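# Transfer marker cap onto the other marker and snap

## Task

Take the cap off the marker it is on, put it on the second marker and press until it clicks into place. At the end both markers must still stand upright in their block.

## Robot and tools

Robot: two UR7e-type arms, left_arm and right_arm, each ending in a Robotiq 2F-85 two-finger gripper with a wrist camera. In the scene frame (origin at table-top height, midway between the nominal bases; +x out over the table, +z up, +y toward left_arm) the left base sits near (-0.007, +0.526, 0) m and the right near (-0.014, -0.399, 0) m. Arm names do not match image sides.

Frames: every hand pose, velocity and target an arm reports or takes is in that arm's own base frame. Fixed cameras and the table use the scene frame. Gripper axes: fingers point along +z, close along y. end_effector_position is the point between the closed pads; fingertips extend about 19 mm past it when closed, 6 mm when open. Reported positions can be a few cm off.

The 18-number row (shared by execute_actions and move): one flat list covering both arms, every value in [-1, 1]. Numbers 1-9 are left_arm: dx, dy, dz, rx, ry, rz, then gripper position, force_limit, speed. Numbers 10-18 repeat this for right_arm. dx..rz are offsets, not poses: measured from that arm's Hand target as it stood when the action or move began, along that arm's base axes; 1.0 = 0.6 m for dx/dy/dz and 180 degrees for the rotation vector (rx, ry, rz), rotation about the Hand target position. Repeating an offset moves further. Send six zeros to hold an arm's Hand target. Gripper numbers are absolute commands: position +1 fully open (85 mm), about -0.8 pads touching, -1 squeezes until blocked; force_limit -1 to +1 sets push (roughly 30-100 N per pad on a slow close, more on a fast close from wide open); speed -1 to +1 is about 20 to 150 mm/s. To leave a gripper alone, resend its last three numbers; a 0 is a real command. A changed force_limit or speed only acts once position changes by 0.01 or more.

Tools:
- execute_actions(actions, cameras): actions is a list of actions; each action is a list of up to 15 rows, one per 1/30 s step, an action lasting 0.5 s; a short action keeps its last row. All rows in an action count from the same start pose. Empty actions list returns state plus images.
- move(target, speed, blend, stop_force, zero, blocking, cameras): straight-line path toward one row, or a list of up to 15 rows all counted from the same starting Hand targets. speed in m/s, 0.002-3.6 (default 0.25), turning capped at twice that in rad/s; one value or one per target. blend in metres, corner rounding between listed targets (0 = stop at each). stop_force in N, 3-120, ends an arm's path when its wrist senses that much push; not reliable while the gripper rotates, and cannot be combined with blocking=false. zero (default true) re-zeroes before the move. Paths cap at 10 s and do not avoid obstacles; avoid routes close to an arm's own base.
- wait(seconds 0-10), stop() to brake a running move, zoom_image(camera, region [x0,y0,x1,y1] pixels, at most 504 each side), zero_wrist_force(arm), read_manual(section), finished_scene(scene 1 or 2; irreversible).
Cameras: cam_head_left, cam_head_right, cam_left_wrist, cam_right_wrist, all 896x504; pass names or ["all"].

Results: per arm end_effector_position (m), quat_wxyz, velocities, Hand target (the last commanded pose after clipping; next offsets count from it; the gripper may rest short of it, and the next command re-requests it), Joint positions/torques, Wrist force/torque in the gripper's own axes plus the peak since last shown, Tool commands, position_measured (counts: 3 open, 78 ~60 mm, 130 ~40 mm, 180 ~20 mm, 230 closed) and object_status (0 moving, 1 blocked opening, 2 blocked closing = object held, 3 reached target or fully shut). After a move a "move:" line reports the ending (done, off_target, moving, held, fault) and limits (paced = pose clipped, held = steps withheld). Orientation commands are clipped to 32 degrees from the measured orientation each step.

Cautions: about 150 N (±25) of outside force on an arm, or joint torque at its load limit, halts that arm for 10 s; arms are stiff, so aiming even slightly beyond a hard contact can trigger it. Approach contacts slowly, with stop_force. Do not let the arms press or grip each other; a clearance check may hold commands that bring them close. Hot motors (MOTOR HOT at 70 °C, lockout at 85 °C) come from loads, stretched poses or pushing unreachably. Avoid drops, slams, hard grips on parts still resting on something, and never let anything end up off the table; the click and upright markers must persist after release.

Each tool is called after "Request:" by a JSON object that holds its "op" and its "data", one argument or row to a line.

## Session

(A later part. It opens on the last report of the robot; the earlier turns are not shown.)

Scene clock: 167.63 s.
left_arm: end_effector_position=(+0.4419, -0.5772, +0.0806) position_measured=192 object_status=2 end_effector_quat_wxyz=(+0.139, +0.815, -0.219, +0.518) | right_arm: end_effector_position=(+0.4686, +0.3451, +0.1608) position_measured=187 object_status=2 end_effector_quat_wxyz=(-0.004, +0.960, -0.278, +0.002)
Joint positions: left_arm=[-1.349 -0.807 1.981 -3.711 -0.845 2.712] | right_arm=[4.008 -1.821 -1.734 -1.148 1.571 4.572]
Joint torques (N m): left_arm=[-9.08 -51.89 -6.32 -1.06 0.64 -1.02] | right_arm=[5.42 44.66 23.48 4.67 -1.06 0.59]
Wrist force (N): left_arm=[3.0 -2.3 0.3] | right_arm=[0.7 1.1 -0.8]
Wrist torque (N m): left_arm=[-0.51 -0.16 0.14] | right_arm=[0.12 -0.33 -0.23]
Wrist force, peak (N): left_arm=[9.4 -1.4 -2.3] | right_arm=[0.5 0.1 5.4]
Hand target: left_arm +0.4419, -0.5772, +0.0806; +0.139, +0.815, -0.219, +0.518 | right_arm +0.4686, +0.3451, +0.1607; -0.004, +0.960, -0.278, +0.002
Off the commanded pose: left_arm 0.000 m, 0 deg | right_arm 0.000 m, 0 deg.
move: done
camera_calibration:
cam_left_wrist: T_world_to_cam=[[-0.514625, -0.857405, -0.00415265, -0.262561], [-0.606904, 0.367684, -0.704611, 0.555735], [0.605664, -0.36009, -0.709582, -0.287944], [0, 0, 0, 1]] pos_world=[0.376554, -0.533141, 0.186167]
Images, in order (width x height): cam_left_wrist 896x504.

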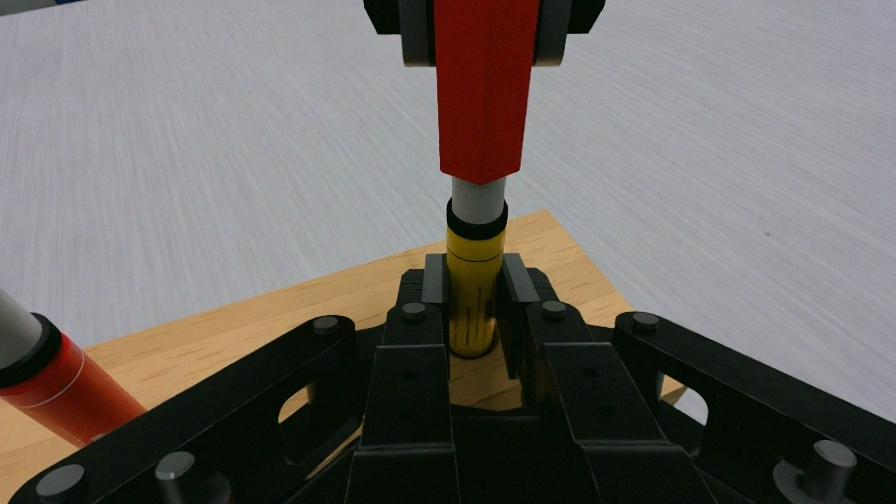

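Request:
{"op": "move", "data": {
  "target": [
    [0, 0, 0, 0, 0, 0, -1, -0.6, -1, 0, 0, 0.1, 0, 0, 0, -1, -0.1, -1],
    [0, 0, 0, 0, 0, 0, 0.1, -0.6, -1, 0, 0, 0.1, 0, 0, 0, -1, -0.1, -1],
    [-0.1598, 0.0978, 0.0807, 0, 0, 0, 0.1, -0.6, -1, 0, 0, 0.1, 0, 0, 0, -1, -0.1, -1]
  ],
  "speed": [0.08, 0.1, 0.15],
  "cameras": ["all"]
}}

Request:
{"op": "zoom_image", "data": {
  "camera": "cam_right_wrist",
  "region": [240, 160, 580, 420]
}}

Request:
{"op": "zoom_image", "data": {
  "camera": "cam_left_wrist",
  "region": [160, 0, 580, 300]
}}

Scene clock: 176.47 s.
left_arm: end_effector_position=(+0.3461, -0.5185, +0.1290) position_measured=117 object_status=3 end_effector_quat_wxyz=(+0.139, +0.815, -0.219, +0.518) | right_arm: end_effector_position=(+0.4686, +0.3451, +0.2207) position_measured=187 object_status=2 end_effector_quat_wxyz=(-0.004, +0.960, -0.278, +0.002)
Joint positions: left_arm=[-1.542 -1.06 2.289 -3.641 -0.693 2.54] | right_arm=[4.008 -1.774 -1.631 -1.297 1.571 4.572]
Joint torques (N m): left_arm=[-4.27 -24.82 -15.01 -4.9 1.17 -0.6] | right_arm=[3.35 16.84 7.92 1.25 1.02 0.24]
Wrist force (N): left_arm=[3.0 -0.8 0.5] | right_arm=[0.6 -0.4 -1.2]
Wrist torque (N m): left_arm=[-0.51 -0.20 0.39] | right_arm=[0.11 -0.33 -0.21]
Wrist force, peak (N): left_arm=[4.8 -7.1 1.8] | right_arm=[0.8 -0.5 -2.6]
Hand target: left_arm +0.3461, -0.5185, +0.1290; +0.139, +0.815, -0.219, +0.518 | right_arm +0.4686, +0.3451, +0.2207; -0.004, +0.960, -0.278, +0.002
Off the commanded pose: left_arm 0.000 m, 0 deg | right_arm 0.000 m, 0 deg.
move: done
camera_calibration:
cam_left_wrist: T_world_to_cam=[[-0.514677, -0.857374, -0.00409154, -0.261316], [-0.606882, 0.36767, -0.704637, 0.510107], [0.605642, -0.360177, -0.709556, -0.174481], [0, 0, 0, 1]] pos_world=[0.280754, -0.474441, 0.234568]
cam_right_wrist: T_world_to_cam=[[-0.540349, -0.841032, -0.0262217, 0.556714], [-0.795907, 0.500748, 0.340269, 0.147113], [-0.273047, 0.204734, -0.939962, 0.388544], [0, 0, 0, 1]] pos_world=[0.523998, 0.315, 0.329757]

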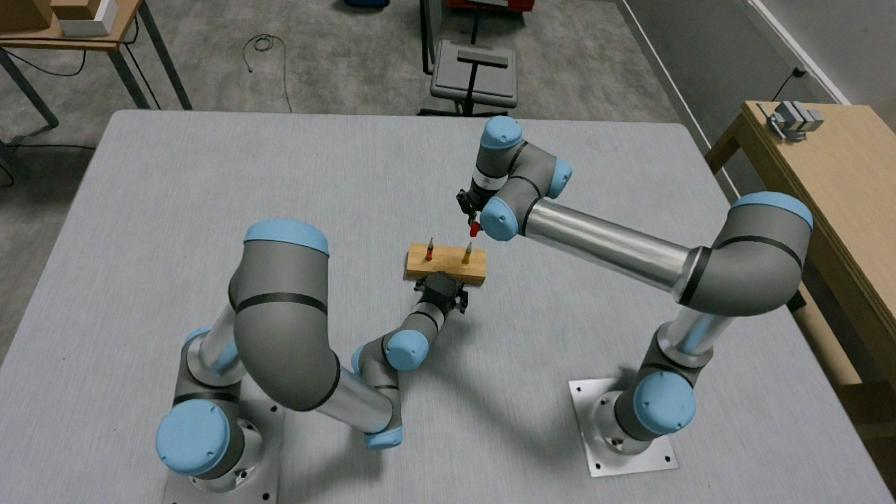

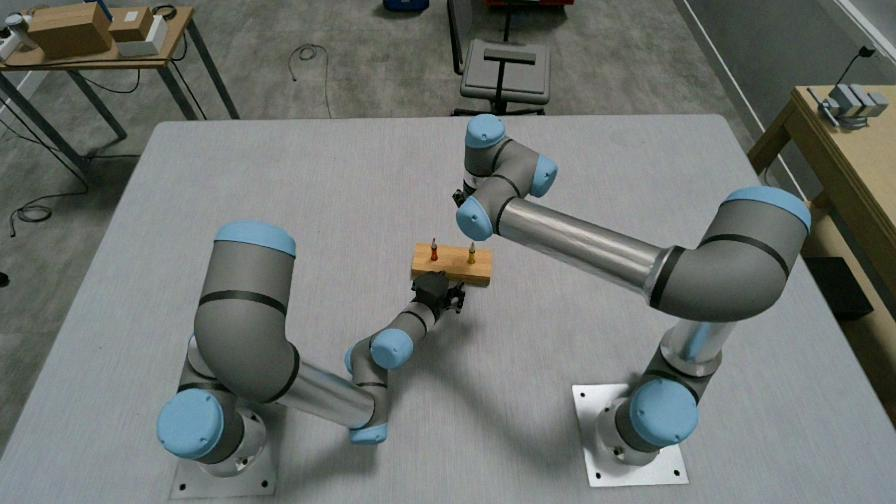

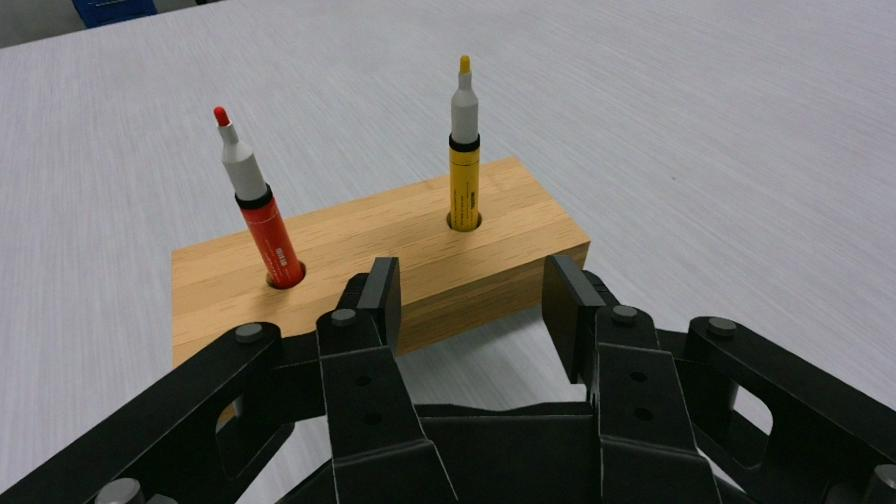

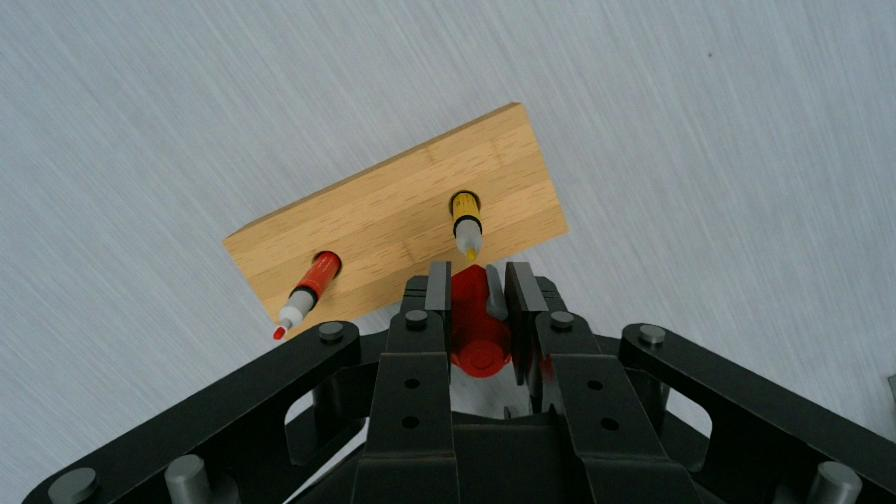

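Scaled by 1.482 from the camera's 896x504 image, which has a finer 1280x720 frame.

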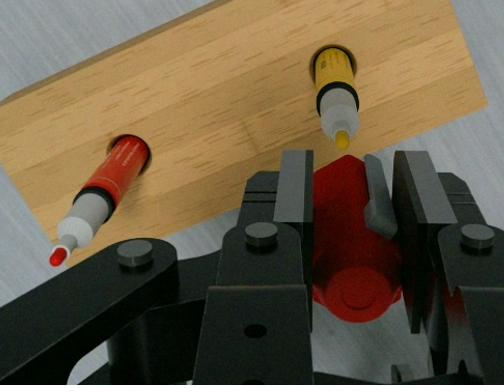

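Scaled by 1.200 from the camera's 896x504 image, which has a finer 1280x720 frame.

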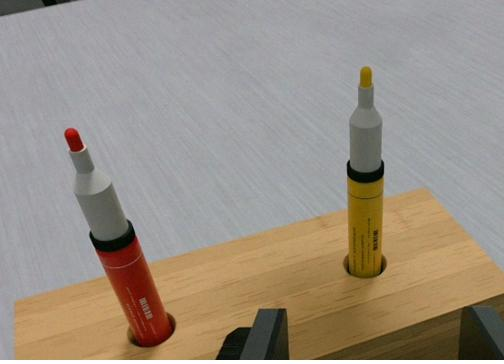

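Request:
{"op": "move", "data": {
  "target": [0, 0, 0, 0, 0, 0, 0.1, -0.6, -1, 0.025, 0.1688, 0, 0, 0, 0, -1, -0.1, -1],
  "speed": 0.1,
  "cameras": ["cam_right_wrist", "cam_left_wrist"]
}}

Request:
{"op": "zoom_image", "data": {
  "camera": "cam_right_wrist",
  "region": [400, 160, 600, 400]
}}

Request:
{"op": "zoom_image", "data": {
  "camera": "cam_left_wrist",
  "region": [160, 0, 400, 300]
}}

Scene clock: 183.07 s.
left_arm: end_effector_position=(+0.3461, -0.5185, +0.1290) position_measured=117 object_status=3 end_effector_quat_wxyz=(+0.139, +0.815, -0.219, +0.518) | right_arm: end_effector_position=(+0.4836, +0.4464, +0.2205) position_measured=187 object_status=2 end_effector_quat_wxyz=(-0.004, +0.960, -0.278, +0.002)
Joint positions: left_arm=[-1.542 -1.06 2.289 -3.641 -0.693 2.54] | right_arm=[4.091 -1.953 -1.395 -1.355 1.57 4.655]
Joint torques (N m): left_arm=[-8.3 -15.01 3.81 -2.91 2.14 -0.05] | right_arm=[-7.7 64.99 10.6 5.32 -0.5 -0.23]
Wrist force (N): left_arm=[2.5 -0.9 0.4] | right_arm=[0.3 -0.3 -1.2]
Wrist torque (N m): left_arm=[-0.53 -0.12 0.39] | right_arm=[0.10 -0.28 -0.20]
Wrist force, peak (N): left_arm=[3.2 -0.7 0.3] | right_arm=[4.2 1.7 -1.3]
Hand target: left_arm +0.3461, -0.5185, +0.1290; +0.139, +0.815, -0.219, +0.518 | right_arm +0.4836, +0.4464, +0.2207; -0.004, +0.960, -0.278, +0.002
Off the commanded pose: left_arm 0.000 m, 0 deg | right_arm 0.000 m, 0 deg.
move: done
camera_calibration:
cam_left_wrist: T_world_to_cam=[[-0.514625, -0.857405, -0.00415265, -0.261383], [-0.606904, 0.367684, -0.704611, 0.510053], [0.605664, -0.36009, -0.709582, -0.174379], [0, 0, 0, 1]] pos_world=[0.280654, -0.474441, 0.234567]
cam_right_wrist: T_world_to_cam=[[-0.540274, -0.841089, -0.0259621, 0.649909], [-0.795891, 0.500736, 0.340324, 0.108337], [-0.273243, 0.204531, -0.93995, 0.371993], [0, 0, 0, 1]] pos_world=[0.538997, 0.416298, 0.329658]
Images, in order (width x height): cam_left_wrist 896x504, cam_right_wrist 896x504.

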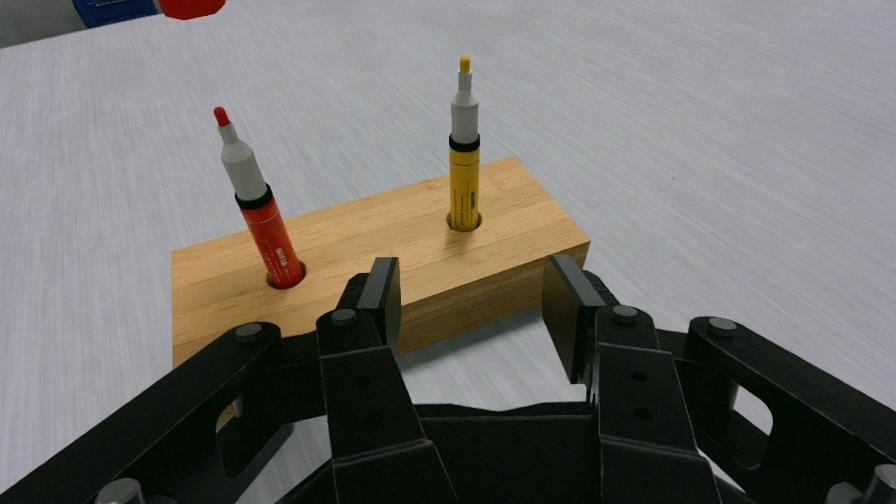

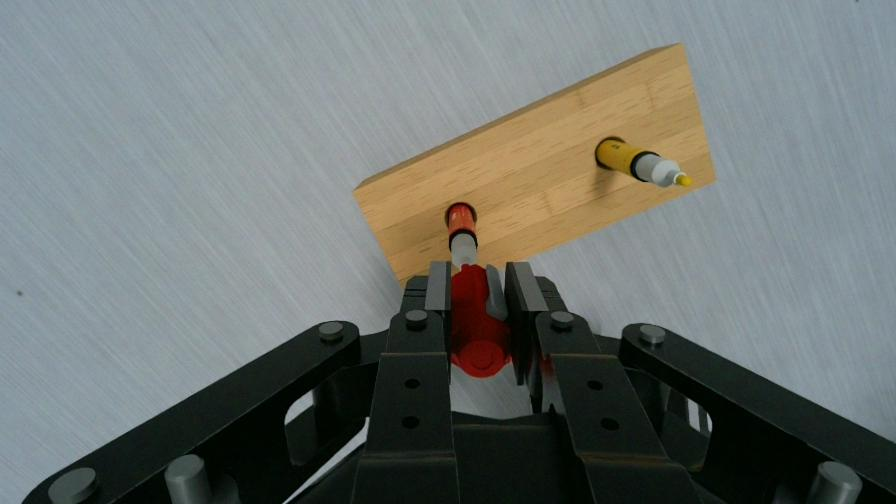

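Scaled by 2.100 from the camera's 896x504 image, which has a finer 1280x720 frame.

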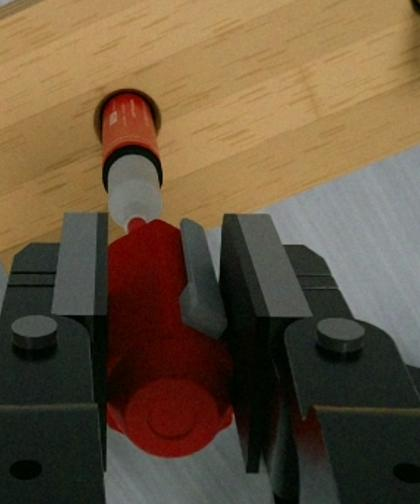

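Scaled by 1.680 from the camera's 896x504 image, which has a finer 1280x720 frame.

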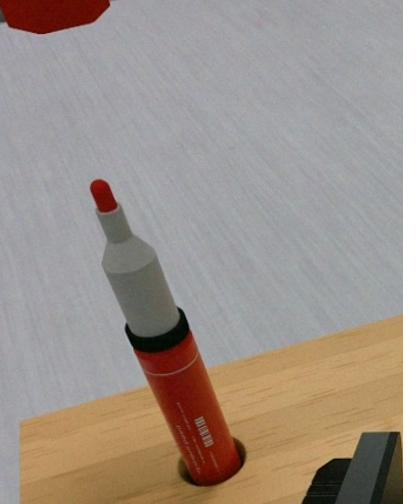

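Request:
{"op": "move", "data": {
  "target": [0, 0, 0, 0, 0, 0, 0.1, -0.6, -1, -0.0072, 0.0105, 0, 0, 0, 0, -1, -0.1, -1],
  "speed": 0.05,
  "cameras": ["cam_right_wrist", "cam_left_wrist"]
}}

Request:
{"op": "zoom_image", "data": {
  "camera": "cam_right_wrist",
  "region": [400, 160, 600, 400]
}}

Request:
{"op": "zoom_image", "data": {
  "camera": "cam_left_wrist",
  "region": [160, 0, 400, 300]
}}

Scene clock: 188.03 s.
left_arm: end_effector_position=(+0.3461, -0.5185, +0.1290) position_measured=117 object_status=3 end_effector_quat_wxyz=(+0.139, +0.815, -0.219, +0.518) | right_arm: end_effector_position=(+0.4792, +0.4528, +0.2207) position_measured=187 object_status=2 end_effector_quat_wxyz=(-0.004, +0.960, -0.278, +0.002)
Joint positions: left_arm=[-1.542 -1.06 2.289 -3.641 -0.693 2.54] | right_arm=[4.103 -1.955 -1.391 -1.356 1.57 4.667]
Joint torques (N m): left_arm=[-6.91 -15.81 3.83 -5.05 1.58 1.19] | right_arm=[-5.29 27.5 34.84 0.91 -1.16 -0.6]
Wrist force (N): left_arm=[2.8 -1.0 0.4] | right_arm=[0.3 -0.5 -1.2]
Wrist torque (N m): left_arm=[-0.56 -0.18 0.38] | right_arm=[0.08 -0.28 -0.19]
Wrist force, peak (N): left_arm=[3.2 -0.9 0.2] | right_arm=[1.6 0.0 -1.4]
Hand target: left_arm +0.3461, -0.5185, +0.1290; +0.139, +0.815, -0.219, +0.518 | right_arm +0.4793, +0.4527, +0.2207; -0.004, +0.960, -0.278, +0.002
Off the commanded pose: left_arm 0.000 m, 0 deg | right_arm 0.000 m, 0 deg.
move: done
camera_calibration:
cam_left_wrist: T_world_to_cam=[[-0.514625, -0.857405, -0.00415265, -0.261383], [-0.606904, 0.367684, -0.704611, 0.510053], [0.605664, -0.36009, -0.709582, -0.174379], [0, 0, 0, 1]] pos_world=[0.280654, -0.474441, 0.234567]
cam_right_wrist: T_world_to_cam=[[-0.540349, -0.841032, -0.0262217, 0.653023], [-0.795907, 0.500748, 0.340269, 0.101585], [-0.273047, 0.204734, -0.939962, 0.369482], [0, 0, 0, 1]] pos_world=[0.534598, 0.4227, 0.329857]
Images, in order (width x height): cam_left_wrist 896x504, cam_right_wrist 896x504.

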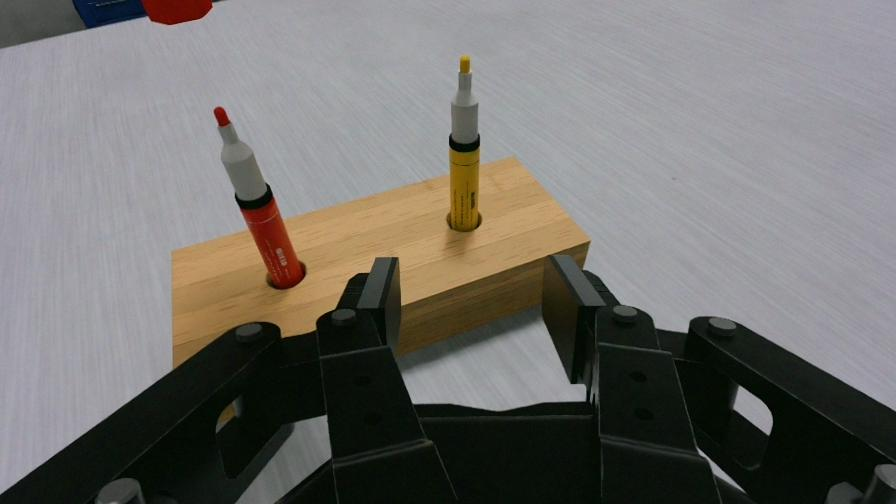

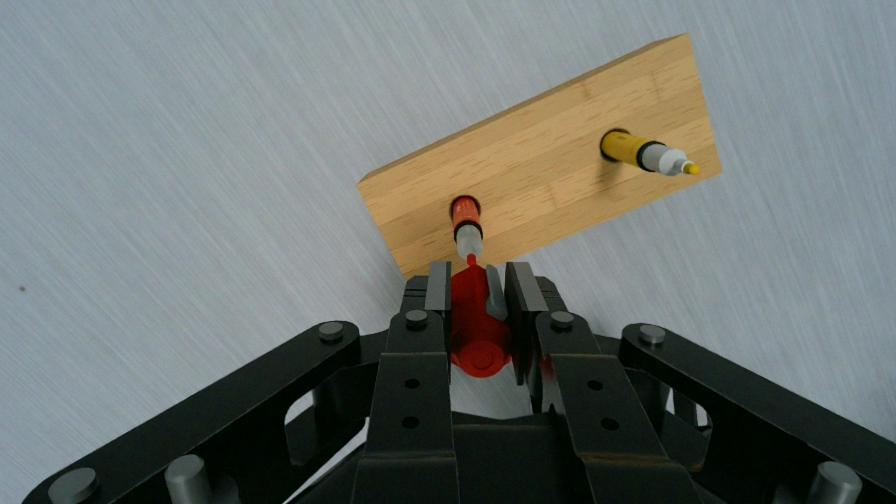

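Scaled by 2.100 from the camera's 896x504 image, which has a finer 1280x720 frame.

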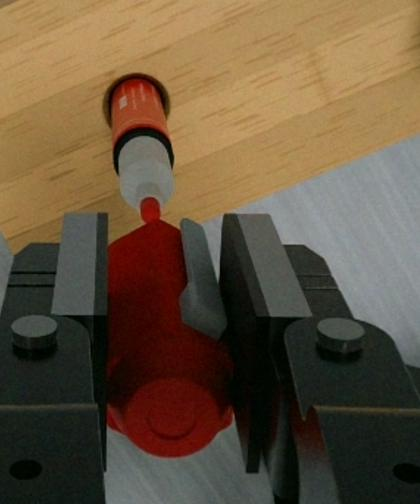

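Scaled by 1.680 from the camera's 896x504 image, which has a finer 1280x720 frame.

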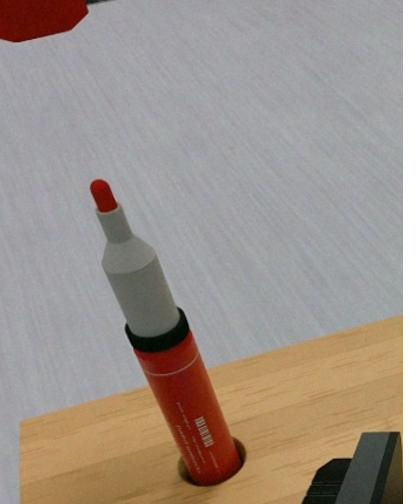

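Request:
{"op": "move", "data": {
  "target": [0, 0, 0, 0, 0, 0, 0.1, -0.6, -1, -0.0028, 0.0018, -0.0417, 0, 0, 0, -1, -0.1, -1],
  "speed": 0.05,
  "cameras": ["cam_right_wrist", "cam_left_wrist"]
}}

Request:
{"op": "zoom_image", "data": {
  "camera": "cam_right_wrist",
  "region": [400, 160, 600, 400]
}}

Request:
{"op": "zoom_image", "data": {
  "camera": "cam_left_wrist",
  "region": [110, 0, 350, 300]
}}

Scene clock: 205.57 s.
left_arm: end_effector_position=(+0.3461, -0.5185, +0.1290) position_measured=117 object_status=3 end_effector_quat_wxyz=(+0.139, +0.815, -0.219, +0.518) | right_arm: end_effector_position=(+0.4775, +0.4537, +0.1953) position_measured=187 object_status=2 end_effector_quat_wxyz=(-0.004, +0.960, -0.278, +0.002)
Joint positions: left_arm=[-1.542 -1.06 2.289 -3.641 -0.693 2.54] | right_arm=[4.106 -1.968 -1.439 -1.296 1.57 4.67]
Joint torques (N m): left_arm=[-4.82 -16.21 2.85 -5.08 1.02 1.22] | right_arm=[1.72 52.95 38.68 0.37 -1 0.14]
Wrist force (N): left_arm=[2.6 -0.7 0.1] | right_arm=[0.6 -0.7 -1.1]
Wrist torque (N m): left_arm=[-0.51 -0.14 0.38] | right_arm=[0.05 -0.34 -0.20]
Wrist force, peak (N): left_arm=[3.3 -0.8 0.2] | right_arm=[0.4 -0.7 -2.1]
Hand target: left_arm +0.3461, -0.5185, +0.1290; +0.139, +0.815, -0.219, +0.518 | right_arm +0.4776, +0.4538, +0.1956; -0.004, +0.960, -0.278, +0.002
Off the commanded pose: left_arm 0.000 m, 0 deg | right_arm 0.000 m, 0 deg.
move: done
camera_calibration:
cam_left_wrist: T_world_to_cam=[[-0.514625, -0.857405, -0.00415265, -0.261383], [-0.606904, 0.367684, -0.704611, 0.510053], [0.605664, -0.36009, -0.709582, -0.174379], [0, 0, 0, 1]] pos_world=[0.280654, -0.474441, 0.234567]
cam_right_wrist: T_world_to_cam=[[-0.540322, -0.841065, -0.0257062, 0.652089], [-0.795823, 0.500856, 0.340308, 0.1084], [-0.273346, 0.204333, -0.939963, 0.345317], [0, 0, 0, 1]] pos_world=[0.532996, 0.423597, 0.304459]
Images, in order (width x height): cam_left_wrist 896x504, cam_right_wrist 896x504.

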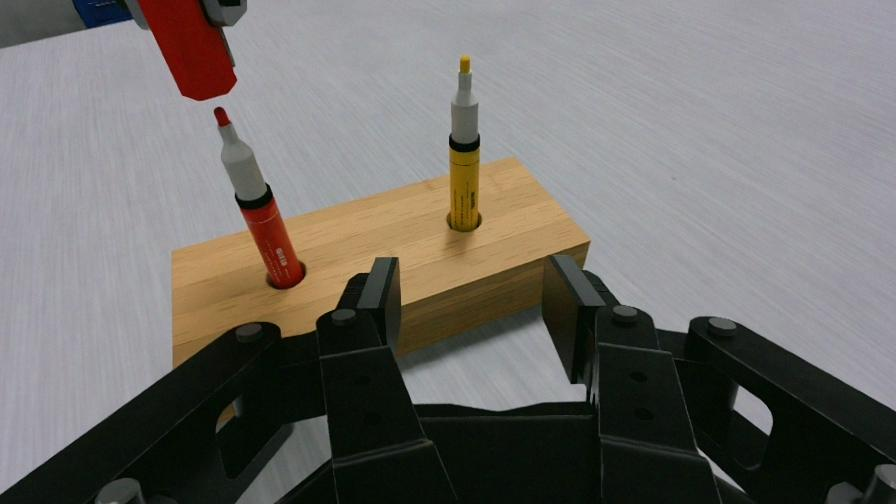

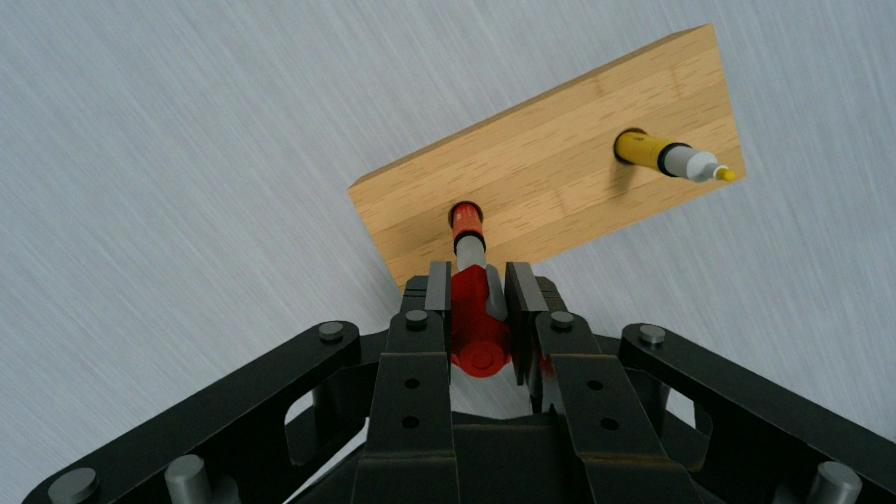

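Scaled by 2.100 from the camera's 896x504 image, which has a finer 1280x720 frame.

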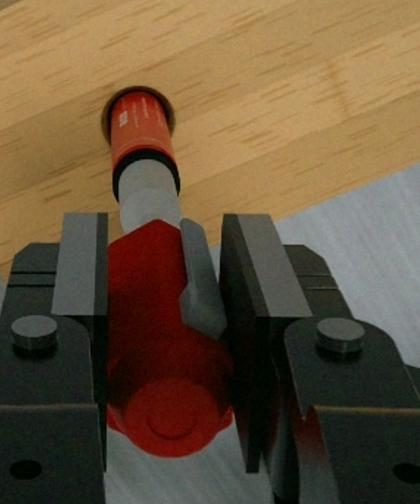

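Scaled by 1.680 from the camera's 896x504 image, which has a finer 1280x720 frame.

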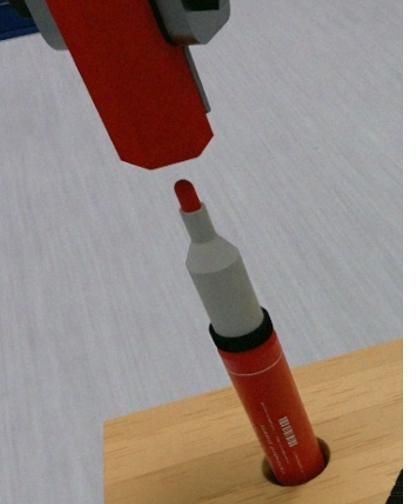

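Request:
{"op": "move", "data": {
  "target": [0, 0, 0, 0, 0, 0, 0.1, -0.6, -1, 0, 0, -0.015, 0, 0, 0, -1, -0.1, -1],
  "speed": 0.04,
  "cameras": ["all"]
}}

Request:
{"op": "zoom_image", "data": {
  "camera": "cam_left_wrist",
  "region": [130, 0, 330, 300]
}}

Request:
{"op": "zoom_image", "data": {
  "camera": "cam_head_left",
  "region": [395, 190, 515, 290]
}}

Scene clock: 214.27 s.
left_arm: end_effector_position=(+0.3461, -0.5185, +0.1290) position_measured=117 object_status=3 end_effector_quat_wxyz=(+0.139, +0.815, -0.219, +0.518) | right_arm: end_effector_position=(+0.4776, +0.4538, +0.1864) position_measured=187 object_status=2 end_effector_quat_wxyz=(-0.004, +0.960, -0.278, +0.002)
Joint positions: left_arm=[-1.542 -1.06 2.289 -3.641 -0.693 2.54] | right_arm=[4.106 -1.974 -1.455 -1.274 1.57 4.67]
Joint torques (N m): left_arm=[-4.08 -16.86 3.16 -5.16 0.42 1.16] | right_arm=[-7.35 34.78 26.26 0.83 -0.72 -0.51]
Wrist force (N): left_arm=[2.6 -0.7 0.4] | right_arm=[0.7 -0.5 -1.3]
Wrist torque (N m): left_arm=[-0.50 -0.13 0.39] | right_arm=[0.08 -0.34 -0.20]
Wrist force, peak (N): left_arm=[3.1 -0.8 0.2] | right_arm=[0.7 -0.7 -1.8]
Hand target: left_arm +0.3461, -0.5185, +0.1290; +0.139, +0.815, -0.219, +0.518 | right_arm +0.4776, +0.4538, +0.1866; -0.004, +0.960, -0.278, +0.002
Off the commanded pose: left_arm 0.000 m, 0 deg | right_arm 0.000 m, 0 deg.
move: done
camera_calibration:
cam_left_wrist: T_world_to_cam=[[-0.514625, -0.857405, -0.00415265, -0.261383], [-0.606904, 0.367684, -0.704611, 0.510053], [0.605664, -0.36009, -0.709582, -0.174379], [0, 0, 0, 1]] pos_world=[0.280654, -0.474441, 0.234567]
cam_right_wrist: T_world_to_cam=[[-0.540311, -0.841061, -0.0260919, 0.651969], [-0.795899, 0.500742, 0.340297, 0.111521], [-0.273145, 0.204633, -0.939956, 0.336714], [0, 0, 0, 1]] pos_world=[0.532998, 0.423599, 0.295557]

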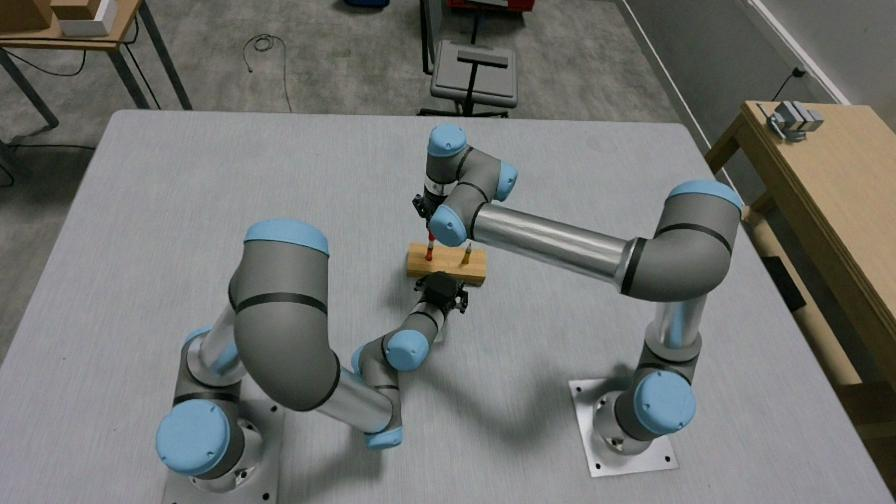

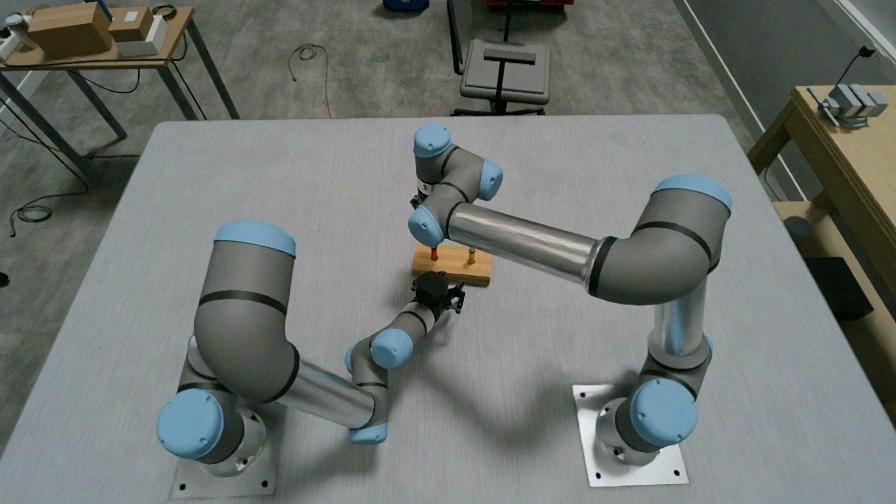

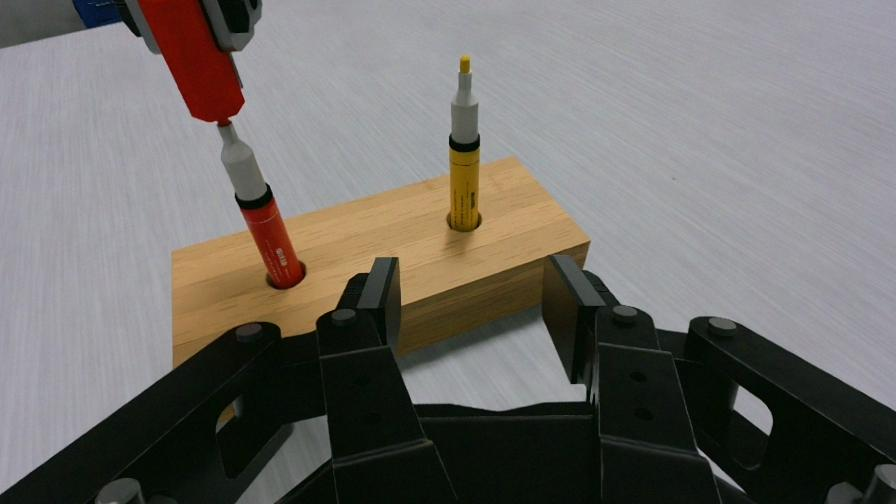

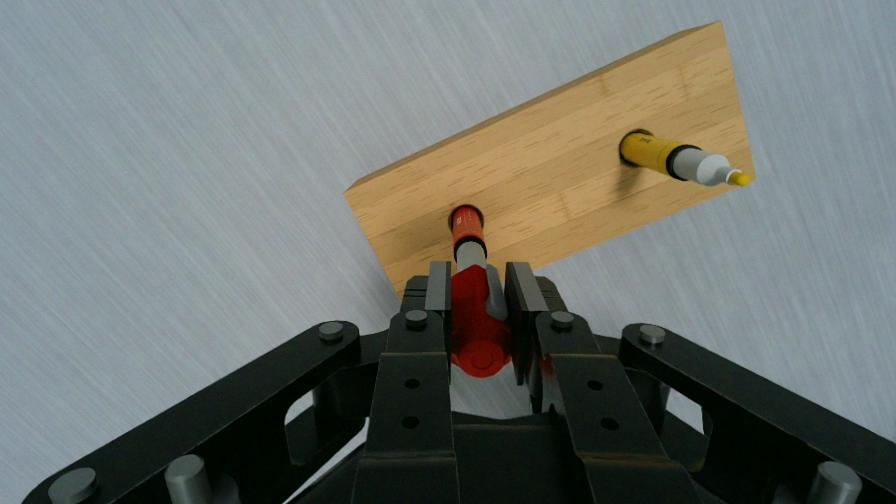

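Scaled by 1.680 from the camera's 896x504 image, which has a finer 1280x720 frame.

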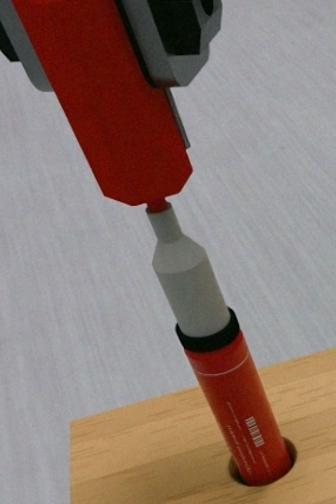

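Scaled by 4.200 from the camera's 896x504 image, which has a finer 1280x720 frame.

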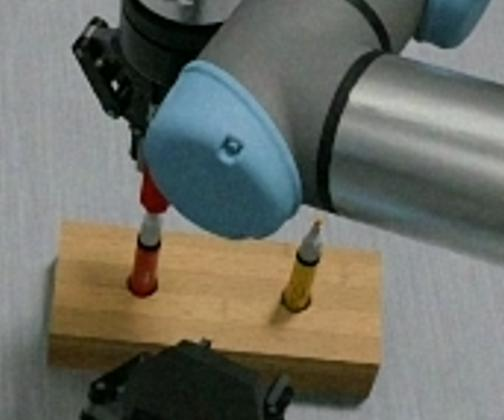

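Request:
{"op": "zoom_image", "data": {
  "camera": "cam_right_wrist",
  "region": [400, 180, 560, 390]
}}

Request:
{"op": "zoom_image", "data": {
  "camera": "cam_left_wrist",
  "region": [160, 60, 300, 200]
}}

Scaled by 2.400 from the camera's 896x504 image, which has a finer 1280x720 frame.

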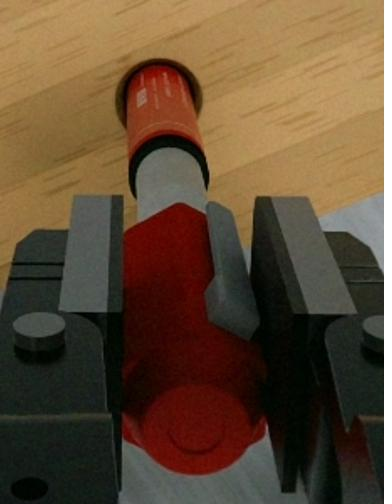

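Scaled by 3.600 from the camera's 896x504 image, which has a finer 1280x720 frame.

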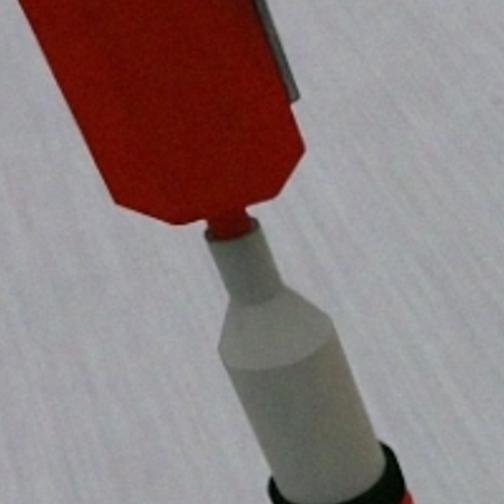

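Request:
{"op": "move", "data": {
  "target": [0, 0, 0, 0, 0, 0, 0.1, -0.6, -1, -0.0014, 0.0009, -0.0333, 0, 0, 0, -1, -0.1, -1],
  "speed": 0.02,
  "stop_force": 8,
  "cameras": ["cam_left_wrist", "cam_right_wrist", "cam_head_left"]
}}

Request:
{"op": "zoom_image", "data": {
  "camera": "cam_left_wrist",
  "region": [160, 40, 340, 300]
}}

Request:
{"op": "zoom_image", "data": {
  "camera": "cam_right_wrist",
  "region": [400, 180, 560, 390]
}}

Scene clock: 232.97 s.
left_arm: end_effector_position=(+0.3461, -0.5185, +0.1290) position_measured=117 object_status=3 end_effector_quat_wxyz=(+0.139, +0.815, -0.219, +0.518) | right_arm: end_effector_position=(+0.4768, +0.4543, +0.1666) position_measured=187 object_status=2 end_effector_quat_wxyz=(-0.004, +0.960, -0.278, +0.002)
Joint positions: left_arm=[-1.542 -1.06 2.289 -3.641 -0.693 2.54] | right_arm=[4.107 -1.988 -1.488 -1.227 1.57 4.671]
Joint torques (N m): left_arm=[-1.25 -18.05 2.9 -5.18 0.03 1.16] | right_arm=[-0.84 64.83 37.47 0.9 -1.11 -0.46]
Wrist force (N): left_arm=[2.6 -0.8 0.3] | right_arm=[0.3 -0.5 -1.1]
Wrist torque (N m): left_arm=[-0.51 -0.14 0.39] | right_arm=[0.08 -0.29 -0.20]
Wrist force, peak (N): left_arm=[3.2 -0.6 0.3] | right_arm=[0.6 -0.7 -1.8]
Hand target: left_arm +0.3461, -0.5185, +0.1290; +0.139, +0.815, -0.219, +0.518 | right_arm +0.4768, +0.4543, +0.1667; -0.004, +0.960, -0.278, +0.002
Off the commanded pose: left_arm 0.000 m, 0 deg | right_arm 0.000 m, 0 deg.
move: done
camera_calibration:
cam_left_wrist: T_world_to_cam=[[-0.514625, -0.857405, -0.00415265, -0.261383], [-0.606904, 0.367684, -0.704611, 0.510053], [0.605664, -0.36009, -0.709582, -0.174379], [0, 0, 0, 1]] pos_world=[0.280654, -0.474441, 0.234567]
cam_right_wrist: T_world_to_cam=[[-0.540335, -0.841043, -0.026171, 0.651552], [-0.795885, 0.500732, 0.340344, 0.117306], [-0.273139, 0.204729, -0.939937, 0.317712], [0, 0, 0, 1]] pos_world=[0.532198, 0.4242, 0.275757]
Images, in order (width x height): cam_head_left 896x504, cam_left_wrist 896x504, cam_right_wrist 896x504.

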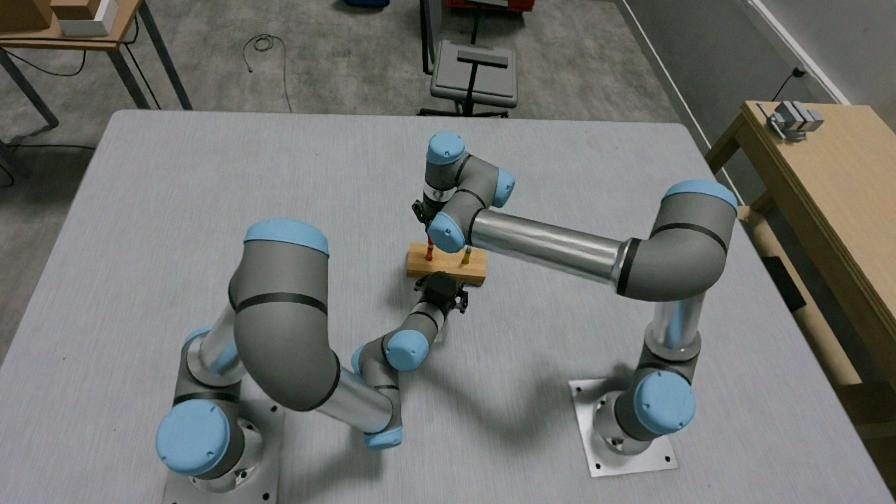

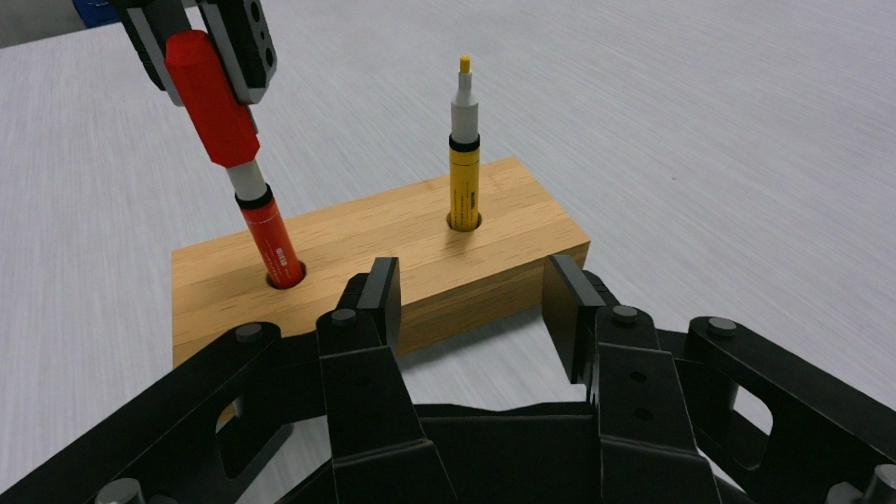

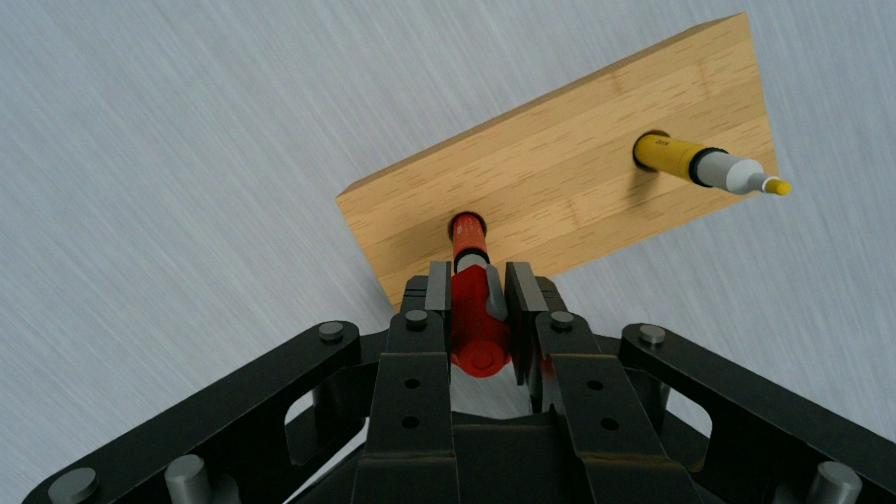

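Scaled by 1.938 from the camera's 896x504 image, which has a finer 1280x720 frame.

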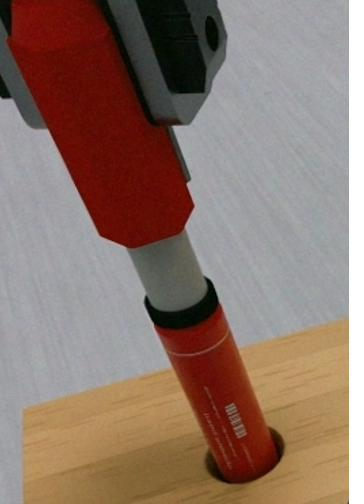

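Scaled by 2.400 from the camera's 896x504 image, which has a finer 1280x720 frame.

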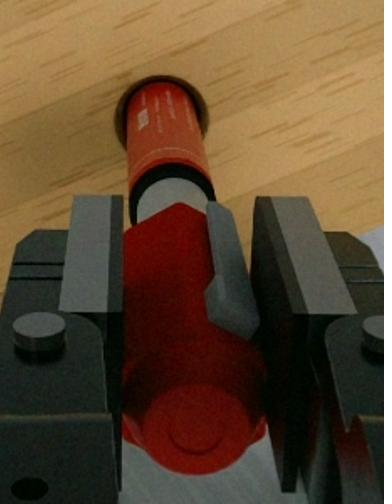

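Request:
{"op": "move", "data": {
  "target": [0, 0, 0, 0, 0, 0, 0.1, -0.6, -1, 0, 0, -0.0417, 0, 0, 0, -1, -0.1, -1],
  "speed": 0.012,
  "stop_force": 20,
  "cameras": ["cam_left_wrist", "cam_right_wrist"]
}}

Request:
{"op": "zoom_image", "data": {
  "camera": "cam_left_wrist",
  "region": [160, 40, 340, 300]
}}

Request:
{"op": "zoom_image", "data": {
  "camera": "cam_right_wrist",
  "region": [400, 180, 560, 390]
}}

Scene clock: 237.50 s.
left_arm: end_effector_position=(+0.3461, -0.5185, +0.1290) position_measured=117 object_status=3 end_effector_quat_wxyz=(+0.139, +0.815, -0.219, +0.518) | right_arm: end_effector_position=(+0.4768, +0.4544, +0.1455) position_measured=187 object_status=2 end_effector_quat_wxyz=(-0.005, +0.960, -0.278, +0.002)
Joint positions: left_arm=[-1.542 -1.06 2.289 -3.641 -0.693 2.54] | right_arm=[4.107 -2.005 -1.519 -1.178 1.57 4.671]
Joint torques (N m): left_arm=[0.74 -18.79 2.85 -5.15 -0.05 1.19] | right_arm=[-5.6 49.11 29.57 0.58 -1.14 -0.55]
Wrist force (N): left_arm=[2.7 -0.9 0.3] | right_arm=[0.9 0.5 -22.4]
Wrist torque (N m): left_arm=[-0.52 -0.16 0.39] | right_arm=[0.07 -0.52 -0.21]
Wrist force, peak (N): left_arm=[3.1 -1.0 0.1] | right_arm=[1.2 1.0 -28.9]
Hand target: left_arm +0.3461, -0.5185, +0.1290; +0.139, +0.815, -0.219, +0.518 | right_arm +0.4768, +0.4544, +0.1455; -0.005, +0.960, -0.278, +0.002 (not the last commanded pose)
Off the commanded pose: left_arm 0.000 m, 0 deg | right_arm 0.004 m, 0 deg.
move: contact (right_arm)
camera_calibration:
cam_left_wrist: T_world_to_cam=[[-0.514625, -0.857405, -0.00415265, -0.261383], [-0.606904, 0.367684, -0.704611, 0.510053], [0.605664, -0.36009, -0.709582, -0.174379], [0, 0, 0, 1]] pos_world=[0.280654, -0.474441, 0.234567]
cam_right_wrist: T_world_to_cam=[[-0.5403, -0.841056, -0.0264776, 0.651067], [-0.795976, 0.500628, 0.340285, 0.124595], [-0.272944, 0.204932, -0.939949, 0.297692], [0, 0, 0, 1]] pos_world=[0.532199, 0.424202, 0.254656]
Images, in order (width x height): cam_left_wrist 896x504, cam_right_wrist 896x504.

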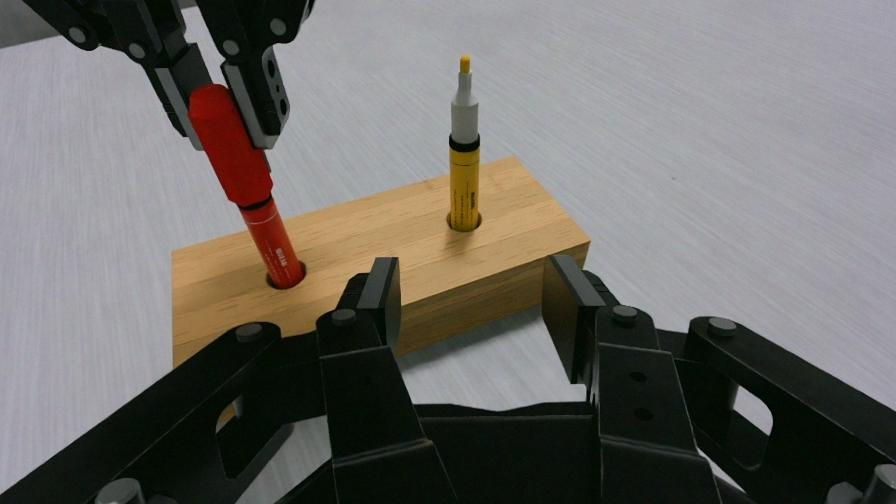

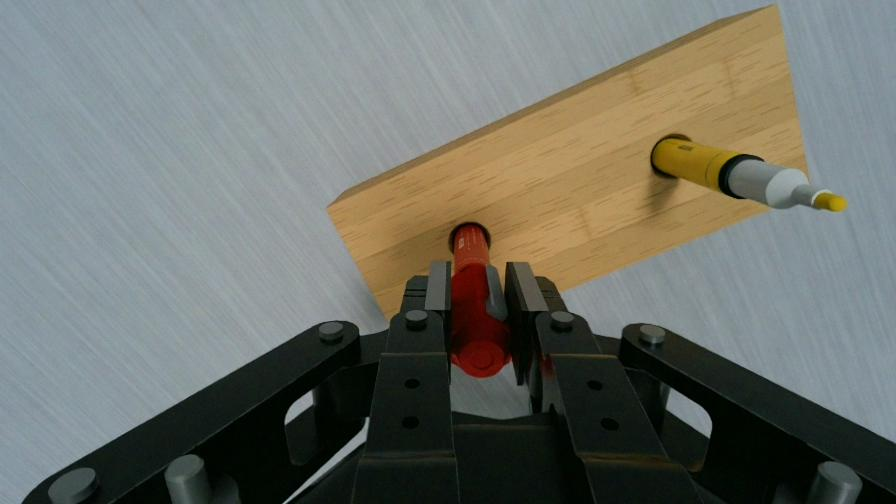

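Scaled by 1.938 from the camera's 896x504 image, which has a finer 1280x720 frame.

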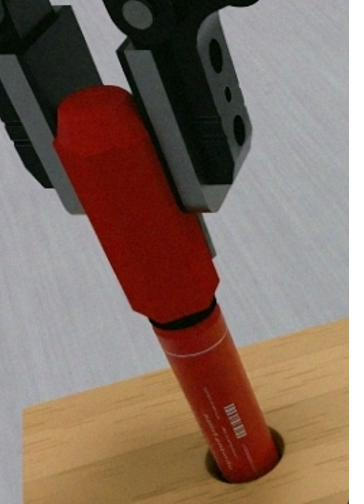

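Scaled by 2.400 from the camera's 896x504 image, which has a finer 1280x720 frame.

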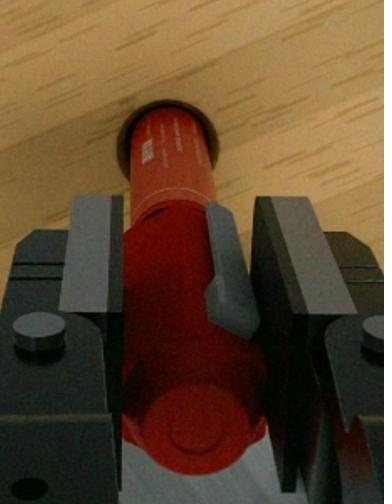

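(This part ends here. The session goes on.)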